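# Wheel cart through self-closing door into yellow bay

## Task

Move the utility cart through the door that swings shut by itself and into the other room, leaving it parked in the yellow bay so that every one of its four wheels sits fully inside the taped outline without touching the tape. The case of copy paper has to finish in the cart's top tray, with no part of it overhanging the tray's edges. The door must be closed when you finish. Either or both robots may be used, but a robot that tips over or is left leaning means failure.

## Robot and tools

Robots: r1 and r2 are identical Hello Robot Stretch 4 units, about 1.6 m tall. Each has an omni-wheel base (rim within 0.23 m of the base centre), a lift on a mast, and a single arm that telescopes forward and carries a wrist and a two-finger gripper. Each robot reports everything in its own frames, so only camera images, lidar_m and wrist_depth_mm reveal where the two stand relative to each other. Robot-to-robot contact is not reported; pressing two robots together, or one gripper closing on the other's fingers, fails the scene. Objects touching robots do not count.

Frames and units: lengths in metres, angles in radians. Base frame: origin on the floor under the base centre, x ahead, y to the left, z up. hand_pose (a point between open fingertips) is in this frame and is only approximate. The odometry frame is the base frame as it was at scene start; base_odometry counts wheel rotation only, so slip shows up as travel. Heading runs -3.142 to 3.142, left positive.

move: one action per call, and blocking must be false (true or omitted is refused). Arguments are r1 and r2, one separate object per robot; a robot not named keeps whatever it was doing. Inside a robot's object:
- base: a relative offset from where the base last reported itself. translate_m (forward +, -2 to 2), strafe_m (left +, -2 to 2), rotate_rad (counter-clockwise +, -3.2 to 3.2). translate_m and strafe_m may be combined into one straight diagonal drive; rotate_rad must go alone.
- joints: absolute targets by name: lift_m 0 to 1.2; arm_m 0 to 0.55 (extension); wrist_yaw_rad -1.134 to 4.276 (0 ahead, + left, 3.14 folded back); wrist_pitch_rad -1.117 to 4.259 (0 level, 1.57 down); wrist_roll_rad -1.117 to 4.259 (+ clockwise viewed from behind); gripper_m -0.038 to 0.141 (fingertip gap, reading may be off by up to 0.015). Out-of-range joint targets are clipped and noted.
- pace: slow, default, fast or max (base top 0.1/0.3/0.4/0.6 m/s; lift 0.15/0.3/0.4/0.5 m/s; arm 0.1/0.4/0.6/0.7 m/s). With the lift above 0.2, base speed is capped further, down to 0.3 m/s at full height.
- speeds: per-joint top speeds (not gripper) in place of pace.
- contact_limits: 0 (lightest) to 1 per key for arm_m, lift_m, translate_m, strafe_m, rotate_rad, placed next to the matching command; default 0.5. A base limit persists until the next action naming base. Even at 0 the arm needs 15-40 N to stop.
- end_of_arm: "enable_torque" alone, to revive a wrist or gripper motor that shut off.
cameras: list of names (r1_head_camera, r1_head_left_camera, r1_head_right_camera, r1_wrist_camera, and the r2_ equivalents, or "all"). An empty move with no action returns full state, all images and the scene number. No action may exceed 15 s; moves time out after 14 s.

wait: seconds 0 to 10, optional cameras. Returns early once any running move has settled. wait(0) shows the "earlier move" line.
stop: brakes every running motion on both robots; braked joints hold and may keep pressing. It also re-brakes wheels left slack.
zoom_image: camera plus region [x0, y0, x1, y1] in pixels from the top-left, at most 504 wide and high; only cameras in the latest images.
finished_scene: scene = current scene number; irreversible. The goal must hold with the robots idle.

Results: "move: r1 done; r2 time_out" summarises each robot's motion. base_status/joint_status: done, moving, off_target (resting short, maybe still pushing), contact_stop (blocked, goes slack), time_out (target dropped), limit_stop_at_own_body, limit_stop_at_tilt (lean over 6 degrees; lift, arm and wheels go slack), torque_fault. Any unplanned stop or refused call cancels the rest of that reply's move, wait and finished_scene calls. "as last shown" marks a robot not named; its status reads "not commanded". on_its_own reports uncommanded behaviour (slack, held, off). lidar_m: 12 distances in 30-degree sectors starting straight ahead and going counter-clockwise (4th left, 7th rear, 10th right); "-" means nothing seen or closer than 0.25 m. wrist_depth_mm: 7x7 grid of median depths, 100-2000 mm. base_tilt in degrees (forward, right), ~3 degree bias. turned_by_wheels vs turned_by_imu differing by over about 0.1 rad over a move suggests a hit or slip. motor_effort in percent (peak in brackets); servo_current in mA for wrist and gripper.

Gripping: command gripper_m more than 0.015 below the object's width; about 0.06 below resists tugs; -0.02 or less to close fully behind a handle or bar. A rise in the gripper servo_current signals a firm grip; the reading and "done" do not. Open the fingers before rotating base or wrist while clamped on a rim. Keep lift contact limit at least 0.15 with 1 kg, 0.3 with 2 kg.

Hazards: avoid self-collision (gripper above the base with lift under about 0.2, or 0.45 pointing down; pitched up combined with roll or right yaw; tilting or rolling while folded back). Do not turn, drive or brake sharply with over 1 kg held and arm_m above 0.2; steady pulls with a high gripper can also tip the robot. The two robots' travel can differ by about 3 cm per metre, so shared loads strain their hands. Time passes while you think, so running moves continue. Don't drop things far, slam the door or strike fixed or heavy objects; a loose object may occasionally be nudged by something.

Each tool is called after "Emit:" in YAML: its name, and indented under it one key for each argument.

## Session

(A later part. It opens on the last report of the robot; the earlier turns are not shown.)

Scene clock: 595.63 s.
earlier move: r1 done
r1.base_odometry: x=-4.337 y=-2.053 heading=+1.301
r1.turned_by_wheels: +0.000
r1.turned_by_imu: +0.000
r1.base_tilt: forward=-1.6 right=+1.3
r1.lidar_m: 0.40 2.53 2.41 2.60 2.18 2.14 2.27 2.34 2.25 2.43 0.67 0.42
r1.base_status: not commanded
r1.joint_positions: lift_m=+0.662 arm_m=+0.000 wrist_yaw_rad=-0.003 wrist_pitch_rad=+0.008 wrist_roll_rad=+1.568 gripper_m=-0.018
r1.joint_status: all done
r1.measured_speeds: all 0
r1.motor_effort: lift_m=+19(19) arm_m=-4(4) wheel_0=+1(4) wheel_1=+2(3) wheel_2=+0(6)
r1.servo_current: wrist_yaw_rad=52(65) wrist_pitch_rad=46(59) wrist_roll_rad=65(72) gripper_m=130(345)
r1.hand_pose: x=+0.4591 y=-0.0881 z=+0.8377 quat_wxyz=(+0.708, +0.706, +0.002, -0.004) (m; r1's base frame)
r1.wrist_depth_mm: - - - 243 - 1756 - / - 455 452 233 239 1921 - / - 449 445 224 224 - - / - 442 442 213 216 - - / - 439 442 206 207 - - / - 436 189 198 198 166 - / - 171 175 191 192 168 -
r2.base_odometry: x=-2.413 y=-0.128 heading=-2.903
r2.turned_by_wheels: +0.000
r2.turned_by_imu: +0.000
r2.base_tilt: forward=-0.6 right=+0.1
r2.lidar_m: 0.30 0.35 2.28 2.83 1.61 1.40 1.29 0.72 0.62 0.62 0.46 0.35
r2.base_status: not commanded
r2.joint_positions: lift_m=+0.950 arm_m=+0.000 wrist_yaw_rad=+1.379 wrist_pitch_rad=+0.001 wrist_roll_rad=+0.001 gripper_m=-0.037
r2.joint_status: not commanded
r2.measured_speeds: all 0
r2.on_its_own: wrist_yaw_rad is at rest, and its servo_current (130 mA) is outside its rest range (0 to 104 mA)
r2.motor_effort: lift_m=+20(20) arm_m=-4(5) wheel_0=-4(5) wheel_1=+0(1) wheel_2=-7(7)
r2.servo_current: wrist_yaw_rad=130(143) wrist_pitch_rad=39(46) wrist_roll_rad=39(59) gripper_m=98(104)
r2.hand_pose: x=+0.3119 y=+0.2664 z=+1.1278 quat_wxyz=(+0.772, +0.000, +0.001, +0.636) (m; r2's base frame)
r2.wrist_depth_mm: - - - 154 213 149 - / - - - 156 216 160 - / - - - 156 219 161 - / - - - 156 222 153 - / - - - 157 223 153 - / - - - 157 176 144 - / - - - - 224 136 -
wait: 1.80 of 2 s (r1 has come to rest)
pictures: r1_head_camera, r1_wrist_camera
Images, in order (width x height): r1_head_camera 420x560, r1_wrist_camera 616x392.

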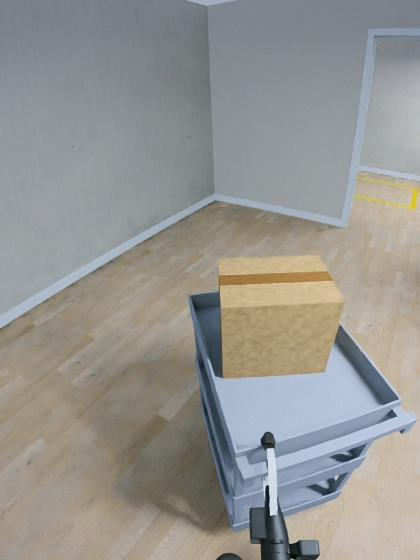

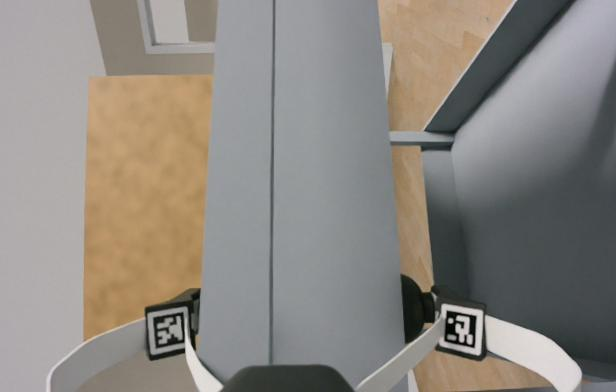

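Emit:
move:
  blocking: false
  r1: {"base":{"translate_m":0.3,"strafe_m":-0.05},"pace":"slow","contact_limits":{"translate_m":0.8}}

Emit:
wait:
  seconds: 5
  cameras: ["r1_head_camera","r1_head_left_camera"]

Scene clock: 602.03 s.
move: r1 moving
r1.base_odometry: x=-4.332 y=-2.041 heading=+1.301
r1.turned_by_wheels: +0.000
r1.turned_by_imu: +0.000
r1.base_tilt: forward=-1.6 right=+1.3
r1.lidar_m: 0.39 2.51 2.41 2.58 2.21 2.13 2.30 2.34 2.27 2.43 0.66 0.40
r1.base_status: translate_m moving; strafe_m moving
r1.joint_positions: lift_m=+0.662 arm_m=+0.000 wrist_yaw_rad=-0.003 wrist_pitch_rad=+0.008 wrist_roll_rad=+1.568 gripper_m=-0.018
r1.joint_status: not commanded
r1.measured_speeds: translate_m=+0.048 strafe_m=-0.008 rotate_rad=-0.001 lift_m=+0.000 arm_m=+0.000 wrist_yaw_rad=+0.000 wrist_pitch_rad=+0.000 wrist_roll_rad=+0.000
r1.motor_effort: lift_m=+19(19) arm_m=+1(4) wheel_0=+11(11) wheel_1=+5(6) wheel_2=-11(11)
r1.servo_current: wrist_yaw_rad=52(59) wrist_pitch_rad=52(59) wrist_roll_rad=46(59) gripper_m=104(130)
r1.contact_limits: translate_m 0.8
r1.hand_pose: x=+0.4590 y=-0.0881 z=+0.8377 quat_wxyz=(+0.708, +0.706, +0.002, -0.004) (m; r1's base frame)
r1.wrist_depth_mm: - - - 242 - 1808 - / - 449 452 232 236 1921 - / - 445 445 222 224 - - / - 439 442 213 212 - - / - 436 436 204 204 - - / - 427 139 195 194 164 - / - 167 134 189 188 167 -
r2.base_odometry: x=-2.413 y=-0.128 heading=-2.903
r2.turned_by_wheels: +0.000
r2.turned_by_imu: +0.000
r2.base_tilt: forward=-0.6 right=+0.1
r2.lidar_m: 0.33 0.35 2.30 2.82 1.64 1.39 1.29 0.73 0.63 0.61 0.45 0.35
r2.base_status: not commanded
r2.joint_positions: lift_m=+0.950 arm_m=+0.000 wrist_yaw_rad=+1.379 wrist_pitch_rad=+0.001 wrist_roll_rad=+0.001 gripper_m=-0.037
r2.joint_status: not commanded
r2.measured_speeds: all 0
r2.motor_effort: lift_m=+19(20) arm_m=-4(5) wheel_0=-4(5) wheel_1=+0(0) wheel_2=-7(7)
r2.servo_current: wrist_yaw_rad=143(143) wrist_pitch_rad=39(46) wrist_roll_rad=33(59) gripper_m=98(98)
r2.hand_pose: x=+0.3119 y=+0.2664 z=+1.1278 quat_wxyz=(+0.772, +0.000, +0.001, +0.636) (m; r2's base frame)
r2.wrist_depth_mm: - - - 154 214 149 - / - - - 156 217 160 - / - - - 156 220 161 - / - - - 157 222 153 - / - - - 157 223 153 - / - - - 157 176 144 - / - - - - 224 136 -
pictures: none

Scene clock: 605.83 s.
earlier move: r1 done
r1.base_odometry: x=-4.209 y=-1.777 heading=+1.302
r1.turned_by_wheels: +0.001
r1.turned_by_imu: +0.001
r1.base_tilt: forward=-1.6 right=+1.3
r1.lidar_m: 0.40 2.41 2.33 2.45 2.48 2.40 2.55 2.46 2.39 2.52 2.44 0.42
r1.base_status: done
r1.joint_positions: lift_m=+0.662 arm_m=+0.000 wrist_yaw_rad=+0.004 wrist_pitch_rad=+0.008 wrist_roll_rad=+1.569 gripper_m=-0.018
r1.joint_status: not commanded
r1.measured_speeds: all 0
r1.motor_effort: lift_m=+19(19) arm_m=+4(4) wheel_0=+10(14) wheel_1=+4(7) wheel_2=+0(13)
r1.servo_current: wrist_yaw_rad=46(78) wrist_pitch_rad=52(65) wrist_roll_rad=52(65) gripper_m=104(130)
r1.contact_limits: translate_m 0.8
r1.hand_pose: x=+0.4596 y=-0.0863 z=+0.8377 quat_wxyz=(+0.708, +0.707, +0.004, -0.002) (m; r1's base frame)
r1.wrist_depth_mm: - - - 254 - 1708 - / - - - 240 - 1863 - / - 455 452 227 229 - - / - 442 445 216 216 - - / - 436 442 206 206 - - / - 433 180 196 196 166 - / - 170 174 189 189 161 -
r2.base_odometry: x=-2.413 y=-0.128 heading=-2.903
r2.turned_by_wheels: +0.000
r2.turned_by_imu: +0.001
r2.base_tilt: forward=-0.7 right=+0.1
r2.lidar_m: 0.34 0.36 2.19 2.80 1.65 1.39 1.30 0.73 0.63 0.63 0.47 0.33
r2.base_status: not commanded
r2.joint_positions: lift_m=+0.950 arm_m=+0.000 wrist_yaw_rad=+1.379 wrist_pitch_rad=+0.001 wrist_roll_rad=+0.001 gripper_m=-0.037
r2.joint_status: not commanded
r2.measured_speeds: all 0
r2.on_its_own: wrist_yaw_rad is at rest, and its servo_current (130 mA) is outside its rest range (0 to 104 mA)
r2.motor_effort: lift_m=+19(20) arm_m=-4(5) wheel_0=-4(5) wheel_1=+0(0) wheel_2=-7(7)
r2.servo_current: wrist_yaw_rad=130(143) wrist_pitch_rad=39(46) wrist_roll_rad=33(59) gripper_m=98(104)
r2.hand_pose: x=+0.3119 y=+0.2664 z=+1.1278 quat_wxyz=(+0.772, +0.000, +0.001, +0.636) (m; r2's base frame)
r2.wrist_depth_mm: - - - 155 214 149 - / - - - 156 216 160 - / - - - 156 220 161 - / - - - 157 222 153 - / - - - 157 224 153 - / - - - 157 177 144 - / - - - - 224 136 -
wait: 3.80 of 5 s (r1 has come to rest)
pictures: r1_head_camera, r1_head_left_camera
Images, in order (width x height): r1_head_camera 420x560, r1_head_left_camera 420x672.

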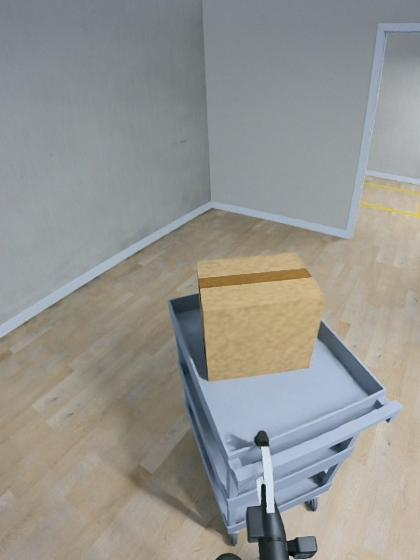

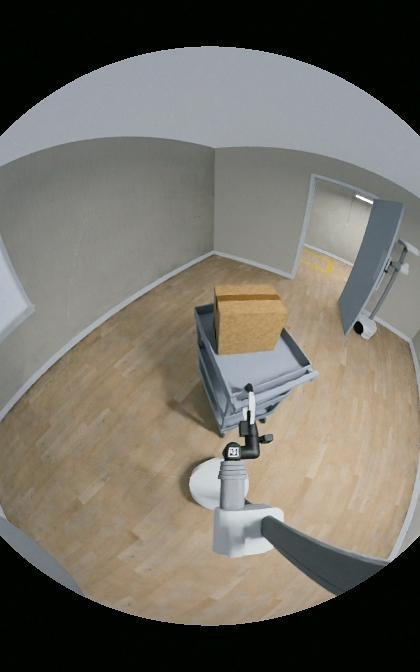

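Emit:
move:
  blocking: false
  r1: {"base":{"rotate_rad":-0.4},"joints":{"gripper_m":-0.025},"pace":"slow","contact_limits":{"rotate_rad":0.9}}

Emit:
wait:
  seconds: 1

Emit:
wait:
  seconds: 3
  cameras: ["r1_head_camera","r1_wrist_camera"]

Scene clock: 625.00 s.
move: r1 moving
r1.base_odometry: x=-4.209 y=-1.777 heading=+1.175
r1.turned_by_wheels: -0.126
r1.turned_by_imu: -0.127
r1.base_tilt: forward=-1.6 right=+1.2
r1.lidar_m: 0.40 0.72 2.30 2.36 2.58 2.41 2.46 2.56 2.39 2.43 2.69 0.43
r1.base_status: rotate_rad moving
r1.joint_positions: lift_m=+0.662 arm_m=+0.000 wrist_yaw_rad=+0.008 wrist_pitch_rad=+0.008 wrist_roll_rad=+1.569 gripper_m=-0.023
r1.joint_status: gripper_m moving
r1.measured_speeds: translate_m=+0.000 strafe_m=-0.002 rotate_rad=-0.492 lift_m=+0.000 arm_m=+0.000 wrist_yaw_rad=+0.000 wrist_pitch_rad=+0.000 wrist_roll_rad=+0.000
r1.motor_effort: lift_m=+19(19) arm_m=+4(4) wheel_0=+13(15) wheel_1=+6(8) wheel_2=+7(11)
r1.servo_current: wrist_yaw_rad=52(72) wrist_pitch_rad=52(59) wrist_roll_rad=59(59) gripper_m=130(176)
r1.contact_limits: rotate_rad 0.9
r1.hand_pose: x=+0.4600 y=-0.0850 z=+0.8377 quat_wxyz=(+0.708, +0.707, +0.006, +0.000) (m; r1's base frame)
r1.wrist_depth_mm: - - - 306 - 1661 - / - - - 277 - 1756 - / - - - 259 - 1921 - / - 477 473 243 247 - - / - 459 455 226 227 - - / - 442 195 210 204 165 - / - 168 174 198 197 158 -
r2.base_odometry: x=-2.413 y=-0.128 heading=-2.903
r2.turned_by_wheels: +0.000
r2.turned_by_imu: +0.000
r2.base_tilt: forward=-0.6 right=+0.1
r2.lidar_m: 0.33 0.35 2.17 2.82 1.63 1.38 1.29 0.75 0.63 0.64 0.45 0.35
r2.base_status: not commanded
r2.joint_positions: lift_m=+0.950 arm_m=+0.000 wrist_yaw_rad=+1.379 wrist_pitch_rad=+0.001 wrist_roll_rad=+0.001 gripper_m=-0.037
r2.joint_status: not commanded
r2.measured_speeds: all 0
r2.motor_effort: lift_m=+19(20) arm_m=-4(5) wheel_0=-4(5) wheel_1=+0(0) wheel_2=-7(7)
r2.servo_current: wrist_yaw_rad=124(137) wrist_pitch_rad=39(46) wrist_roll_rad=46(59) gripper_m=98(98)
r2.hand_pose: x=+0.3119 y=+0.2664 z=+1.1278 quat_wxyz=(+0.772, +0.000, +0.001, +0.636) (m; r2's base frame)
r2.wrist_depth_mm: - - - 154 215 149 - / - - - 156 216 159 - / - - - 156 219 161 - / - - - 157 223 153 - / - - - 157 223 154 - / - - - 157 176 144 - / - - - - 224 136 -
pictures: none

Scene clock: 626.00 s.
earlier move: r1 moving
r1.base_odometry: x=-4.209 y=-1.777 heading=+0.902
r1.turned_by_wheels: -0.273
r1.turned_by_imu: -0.271
r1.base_tilt: forward=-1.6 right=+1.3
r1.lidar_m: 0.38 0.48 2.36 2.30 2.61 2.43 2.41 2.74 2.35 2.38 2.68 0.48
r1.base_status: rotate_rad moving
r1.joint_positions: lift_m=+0.662 arm_m=+0.000 wrist_yaw_rad=+0.003 wrist_pitch_rad=-0.007 wrist_roll_rad=+1.569 gripper_m=-0.024
r1.joint_status: all done
r1.measured_speeds: all 0
r1.motor_effort: lift_m=+17(19) arm_m=-4(7) wheel_0=+2(17) wheel_1=+1(8) wheel_2=+3(19)
r1.servo_current: wrist_yaw_rad=52(130) wrist_pitch_rad=46(59) wrist_roll_rad=52(65) gripper_m=52(176)
r1.contact_limits: rotate_rad 0.9
r1.hand_pose: x=+0.4596 y=-0.0865 z=+0.8422 quat_wxyz=(+0.708, +0.707, -0.001, +0.003) (m; r1's base frame)
r1.wrist_depth_mm: - - - - - 1756 1255 / - - - 473 - 1618 1182 / - - - - - 1863 - / - - - - - - - / - - - - 267 - - / - - 186 185 231 - - / - 154 427 179 171 - -
r2.base_odometry: x=-2.413 y=-0.128 heading=-2.903
r2.turned_by_wheels: +0.000
r2.turned_by_imu: +0.000
r2.base_tilt: forward=-0.6 right=+0.1
r2.lidar_m: 0.35 0.33 2.13 2.79 1.62 1.39 1.31 0.75 0.63 0.63 0.46 0.36
r2.base_status: not commanded
r2.joint_positions: lift_m=+0.950 arm_m=+0.000 wrist_yaw_rad=+1.379 wrist_pitch_rad=+0.001 wrist_roll_rad=+0.001 gripper_m=-0.037
r2.joint_status: not commanded
r2.measured_speeds: all 0
r2.on_its_own: wrist_yaw_rad is at rest, and its servo_current (130 mA) is outside its rest range (0 to 104 mA)
r2.motor_effort: lift_m=+19(20) arm_m=-4(5) wheel_0=-4(5) wheel_1=+0(0) wheel_2=-7(7)
r2.servo_current: wrist_yaw_rad=130(137) wrist_pitch_rad=39(46) wrist_roll_rad=52(59) gripper_m=104(104)
r2.hand_pose: x=+0.3119 y=+0.2664 z=+1.1278 quat_wxyz=(+0.772, +0.000, +0.001, +0.636) (m; r2's base frame)
r2.wrist_depth_mm: - - - 155 214 149 - / - - - 156 216 160 - / - - - 156 219 161 - / - - - 156 222 153 - / - - - 157 223 154 - / - - - 157 176 145 - / - - - - 224 136 -
wait: 1.00 s; no rest
pictures: none

Scene clock: 626.03 s.
earlier move: r1 done
r1.base_odometry: x=-4.209 y=-1.777 heading=+0.902
r1.turned_by_wheels: +0.000
r1.turned_by_imu: +0.000
r1.base_tilt: forward=-1.6 right=+1.3
r1.lidar_m: 0.35 0.51 2.36 2.32 2.60 2.45 2.40 2.71 2.41 2.39 2.64 0.51
r1.base_status: done
r1.joint_positions: lift_m=+0.662 arm_m=+0.000 wrist_yaw_rad=+0.003 wrist_pitch_rad=-0.007 wrist_roll_rad=+1.569 gripper_m=-0.024
r1.joint_status: all done
r1.measured_speeds: all 0
r1.motor_effort: lift_m=+16(19) arm_m=-4(7) wheel_0=+1(17) wheel_1=+2(8) wheel_2=+3(19)
r1.servo_current: wrist_yaw_rad=59(130) wrist_pitch_rad=46(59) wrist_roll_rad=46(65) gripper_m=59(176)
r1.contact_limits: rotate_rad 0.9
r1.hand_pose: x=+0.4596 y=-0.0865 z=+0.8423 quat_wxyz=(+0.708, +0.707, -0.001, +0.003) (m; r1's base frame)
r1.wrist_depth_mm: - - - - - 1756 1255 / - - - 477 - 1618 1205 / - - - - - 1863 - / - - - - - - - / - - - - 267 - - / - - 187 185 231 - - / - 154 430 180 171 - -
r2.base_odometry: x=-2.413 y=-0.128 heading=-2.903
r2.turned_by_wheels: +0.000
r2.turned_by_imu: +0.000
r2.base_tilt: forward=-0.7 right=+0.1
r2.lidar_m: 0.33 0.34 2.13 2.82 1.64 1.39 1.29 0.74 0.62 0.62 0.46 0.34
r2.base_status: not commanded
r2.joint_positions: lift_m=+0.950 arm_m=+0.000 wrist_yaw_rad=+1.379 wrist_pitch_rad=+0.001 wrist_roll_rad=+0.001 gripper_m=-0.037
r2.joint_status: not commanded
r2.measured_speeds: all 0
r2.on_its_own: wrist_yaw_rad is at rest, and its servo_current (130 mA) is outside its rest range (0 to 104 mA)
r2.motor_effort: lift_m=+19(20) arm_m=-4(5) wheel_0=-4(5) wheel_1=+0(0) wheel_2=-7(7)
r2.servo_current: wrist_yaw_rad=130(137) wrist_pitch_rad=39(46) wrist_roll_rad=46(59) gripper_m=104(104)
r2.hand_pose: x=+0.3119 y=+0.2664 z=+1.1278 quat_wxyz=(+0.772, +0.000, +0.001, +0.636) (m; r2's base frame)
r2.wrist_depth_mm: - - - 154 215 149 - / - - - 156 216 160 - / - - - 156 220 161 - / - - - 156 223 153 - / - - - 157 222 153 - / - - - 157 176 144 - / - - - - 224 136 -
wait: 0.03 of 3 s (r1 has come to rest)
pictures: r1_head_camera, r1_wrist_camera
Images, in order (width x height): r1_head_camera 420x560, r1_wrist_camera 616x392.

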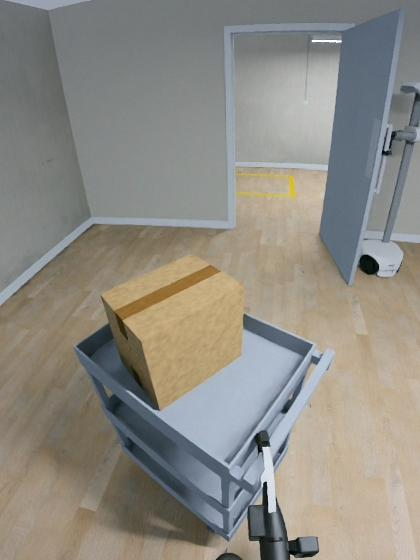

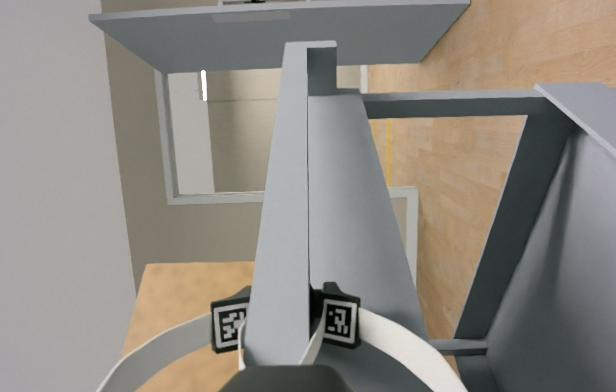

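Emit:
move:
  blocking: false
  r1: {"base":{"translate_m":-0.13,"strafe_m":0.4},"joints":{"gripper_m":-0.035},"pace":"slow","contact_limits":{"strafe_m":0.8}}

Emit:
wait:
  seconds: 1

Emit:
wait:
  seconds: 6
  cameras: ["r1_head_camera","r1_wrist_camera","r1_head_right_camera"]

Scene clock: 635.73 s.
move: r1 moving
r1.base_odometry: x=-4.221 y=-1.773 heading=+0.902
r1.turned_by_wheels: +0.000
r1.turned_by_imu: +0.000
r1.base_tilt: forward=-1.5 right=+1.3
r1.lidar_m: 0.37 0.50 2.35 2.32 2.60 2.43 2.40 2.73 2.41 2.40 2.69 0.53
r1.base_status: translate_m moving; strafe_m moving
r1.joint_positions: lift_m=+0.662 arm_m=+0.000 wrist_yaw_rad=+0.003 wrist_pitch_rad=-0.007 wrist_roll_rad=+1.569 gripper_m=-0.034
r1.joint_status: gripper_m moving
r1.measured_speeds: translate_m=-0.015 strafe_m=+0.048 rotate_rad=-0.002 lift_m=+0.000 arm_m=+0.000 wrist_yaw_rad=+0.000 wrist_pitch_rad=+0.000 wrist_roll_rad=+0.000
r1.motor_effort: lift_m=+17(17) arm_m=-4(5) wheel_0=-10(10) wheel_1=+5(6) wheel_2=+3(7)
r1.servo_current: wrist_yaw_rad=65(65) wrist_pitch_rad=46(52) wrist_roll_rad=65(65) gripper_m=65(104)
r1.contact_limits: strafe_m 0.8
r1.hand_pose: x=+0.4596 y=-0.0867 z=+0.8423 quat_wxyz=(+0.708, +0.707, -0.001, +0.003) (m; r1's base frame)
r1.wrist_depth_mm: - - - - - 1808 1229 / - - - 462 - 1576 1160 / - - - - - 1863 - / - - - - - - - / - - - - 259 - - / - - 182 183 228 - - / - 150 427 178 171 - -
r2.base_odometry: x=-2.413 y=-0.128 heading=-2.903
r2.turned_by_wheels: +0.000
r2.turned_by_imu: +0.000
r2.base_tilt: forward=-0.6 right=+0.0
r2.lidar_m: 0.33 0.34 2.12 2.77 1.64 1.41 1.30 0.72 0.62 0.64 0.47 0.34
r2.base_status: not commanded
r2.joint_positions: lift_m=+0.950 arm_m=+0.000 wrist_yaw_rad=+1.379 wrist_pitch_rad=+0.001 wrist_roll_rad=+0.001 gripper_m=-0.037
r2.joint_status: not commanded
r2.measured_speeds: all 0
r2.motor_effort: lift_m=+19(20) arm_m=-4(4) wheel_0=-4(4) wheel_1=+0(0) wheel_2=-6(7)
r2.servo_current: wrist_yaw_rad=117(130) wrist_pitch_rad=39(46) wrist_roll_rad=39(52) gripper_m=98(104)
r2.hand_pose: x=+0.3119 y=+0.2664 z=+1.1278 quat_wxyz=(+0.772, +0.000, +0.001, +0.636) (m; r2's base frame)
r2.wrist_depth_mm: - - - 155 214 149 - / - - - 156 217 160 - / - - - 156 219 161 - / - - - 157 222 153 - / - - - 157 223 153 - / - - - 157 175 144 - / - - - - 224 136 -
pictures: none

Scene clock: 636.73 s.
earlier move: r1 moving
r1.base_odometry: x=-4.304 y=-1.742 heading=+0.901
r1.turned_by_wheels: -0.001
r1.turned_by_imu: -0.001
r1.base_tilt: forward=-1.6 right=+1.3
r1.lidar_m: 0.38 0.57 2.23 2.22 2.51 2.39 2.38 2.68 2.51 2.48 2.80 0.49
r1.base_status: translate_m moving; strafe_m moving
r1.joint_positions: lift_m=+0.662 arm_m=+0.000 wrist_yaw_rad=-0.008 wrist_pitch_rad=-0.007 wrist_roll_rad=+1.569 gripper_m=-0.034
r1.joint_status: all done
r1.measured_speeds: translate_m=-0.033 strafe_m=+0.095 rotate_rad=+0.002 lift_m=+0.000 arm_m=-0.001 wrist_yaw_rad=-0.009 wrist_pitch_rad=+0.000 wrist_roll_rad=+0.000
r1.motor_effort: lift_m=+17(17) arm_m=-3(5) wheel_0=-13(16) wheel_1=+0(6) wheel_2=-5(7)
r1.servo_current: wrist_yaw_rad=59(72) wrist_pitch_rad=46(52) wrist_roll_rad=39(65) gripper_m=65(104)
r1.contact_limits: strafe_m 0.8
r1.hand_pose: x=+0.4585 y=-0.0898 z=+0.8423 quat_wxyz=(+0.708, +0.707, -0.005, -0.001) (m; r1's base frame)
r1.wrist_depth_mm: - - - 433 - 1756 1229 / - - - 459 469 473 462 / - - - - - 1863 - / - - - - 309 - - / - - 512 249 253 - - / - 492 180 185 223 - - / - 150 430 202 195 - -
r2.base_odometry: x=-2.413 y=-0.128 heading=-2.903
r2.turned_by_wheels: +0.000
r2.turned_by_imu: +0.000
r2.base_tilt: forward=-0.6 right=+0.1
r2.lidar_m: 0.33 0.32 2.17 2.79 1.63 1.38 1.28 0.75 0.63 0.63 0.45 0.36
r2.base_status: not commanded
r2.joint_positions: lift_m=+0.950 arm_m=+0.000 wrist_yaw_rad=+1.379 wrist_pitch_rad=+0.001 wrist_roll_rad=+0.001 gripper_m=-0.037
r2.joint_status: not commanded
r2.measured_speeds: all 0
r2.motor_effort: lift_m=+19(20) arm_m=-4(5) wheel_0=-4(5) wheel_1=+0(0) wheel_2=-7(7)
r2.servo_current: wrist_yaw_rad=124(137) wrist_pitch_rad=46(46) wrist_roll_rad=39(59) gripper_m=104(104)
r2.hand_pose: x=+0.3119 y=+0.2664 z=+1.1278 quat_wxyz=(+0.772, +0.000, +0.001, +0.636) (m; r2's base frame)
r2.wrist_depth_mm: - - - 155 214 149 - / - - - 156 216 159 - / - - - 156 220 161 - / - - - 156 222 153 - / - - - 157 223 154 - / - - - 157 176 144 - / - - - - 224 136 -
wait: 1.00 s; no rest
pictures: none

Scene clock: 640.70 s.
earlier move: r1 done
r1.base_odometry: x=-4.603 y=-1.631 heading=+0.902
r1.turned_by_wheels: +0.001
r1.turned_by_imu: +0.001
r1.base_tilt: forward=-1.6 right=+1.3
r1.lidar_m: 0.38 2.42 1.97 1.92 2.20 2.22 2.21 2.51 2.78 2.77 0.66 0.45
r1.base_status: done
r1.joint_positions: lift_m=+0.662 arm_m=+0.000 wrist_yaw_rad=-0.010 wrist_pitch_rad=-0.007 wrist_roll_rad=+1.569 gripper_m=-0.034
r1.joint_status: all done
r1.measured_speeds: all 0
r1.motor_effort: lift_m=+17(17) arm_m=+4(5) wheel_0=-5(16) wheel_1=+3(6) wheel_2=+2(7)
r1.servo_current: wrist_yaw_rad=65(91) wrist_pitch_rad=52(59) wrist_roll_rad=33(72) gripper_m=65(104)
r1.contact_limits: strafe_m 0.8
r1.hand_pose: x=+0.4584 y=-0.0902 z=+0.8423 quat_wxyz=(+0.708, +0.707, -0.006, -0.001) (m; r1's base frame)
r1.wrist_depth_mm: - - - 259 258 1921 - / - - 466 251 252 - - / - 469 469 243 245 - - / - 477 469 237 238 - - / - 473 473 232 231 - - / - 477 185 181 227 - - / - 156 - 181 219 1537 1308
r2.base_odometry: x=-2.413 y=-0.128 heading=-2.903
r2.turned_by_wheels: +0.000
r2.turned_by_imu: +0.001
r2.base_tilt: forward=-0.6 right=+0.1
r2.lidar_m: 0.33 0.33 2.27 2.83 1.63 1.39 1.31 0.72 0.62 0.62 0.47 0.34
r2.base_status: not commanded
r2.joint_positions: lift_m=+0.950 arm_m=+0.000 wrist_yaw_rad=+1.379 wrist_pitch_rad=+0.001 wrist_roll_rad=+0.001 gripper_m=-0.037
r2.joint_status: not commanded
r2.measured_speeds: all 0
r2.on_its_own: wrist_yaw_rad is at rest, and its servo_current (124 mA) is outside its rest range (0 to 104 mA)
r2.motor_effort: lift_m=+19(20) arm_m=-4(5) wheel_0=-4(5) wheel_1=+0(1) wheel_2=-7(7)
r2.servo_current: wrist_yaw_rad=124(143) wrist_pitch_rad=46(46) wrist_roll_rad=46(65) gripper_m=98(104)
r2.hand_pose: x=+0.3119 y=+0.2664 z=+1.1278 quat_wxyz=(+0.772, +0.000, +0.001, +0.636) (m; r2's base frame)
r2.wrist_depth_mm: - - - 155 214 149 - / - - - 156 216 160 - / - - - 156 219 161 - / - - - 156 222 153 - / - - - 156 223 153 - / - - - 157 176 144 - / - - - - 224 136 -
wait: 3.97 of 6 s (r1 has come to rest)
pictures: r1_head_camera, r1_head_right_camera, r1_wrist_camera
Images, in order (width x height): r1_head_camera 420x560, r1_head_right_camera 420x672, r1_wrist_camera 616x392.

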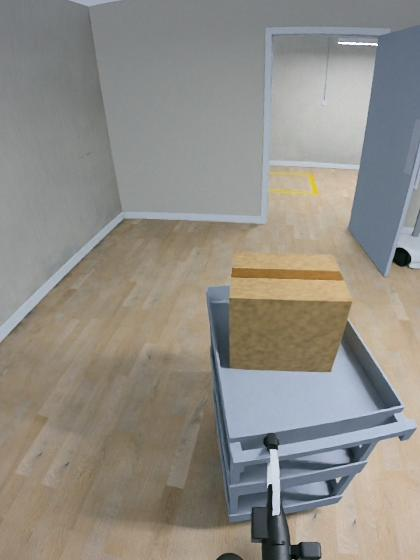

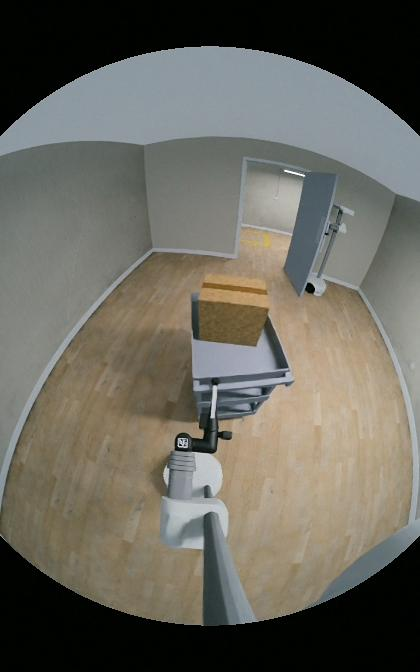

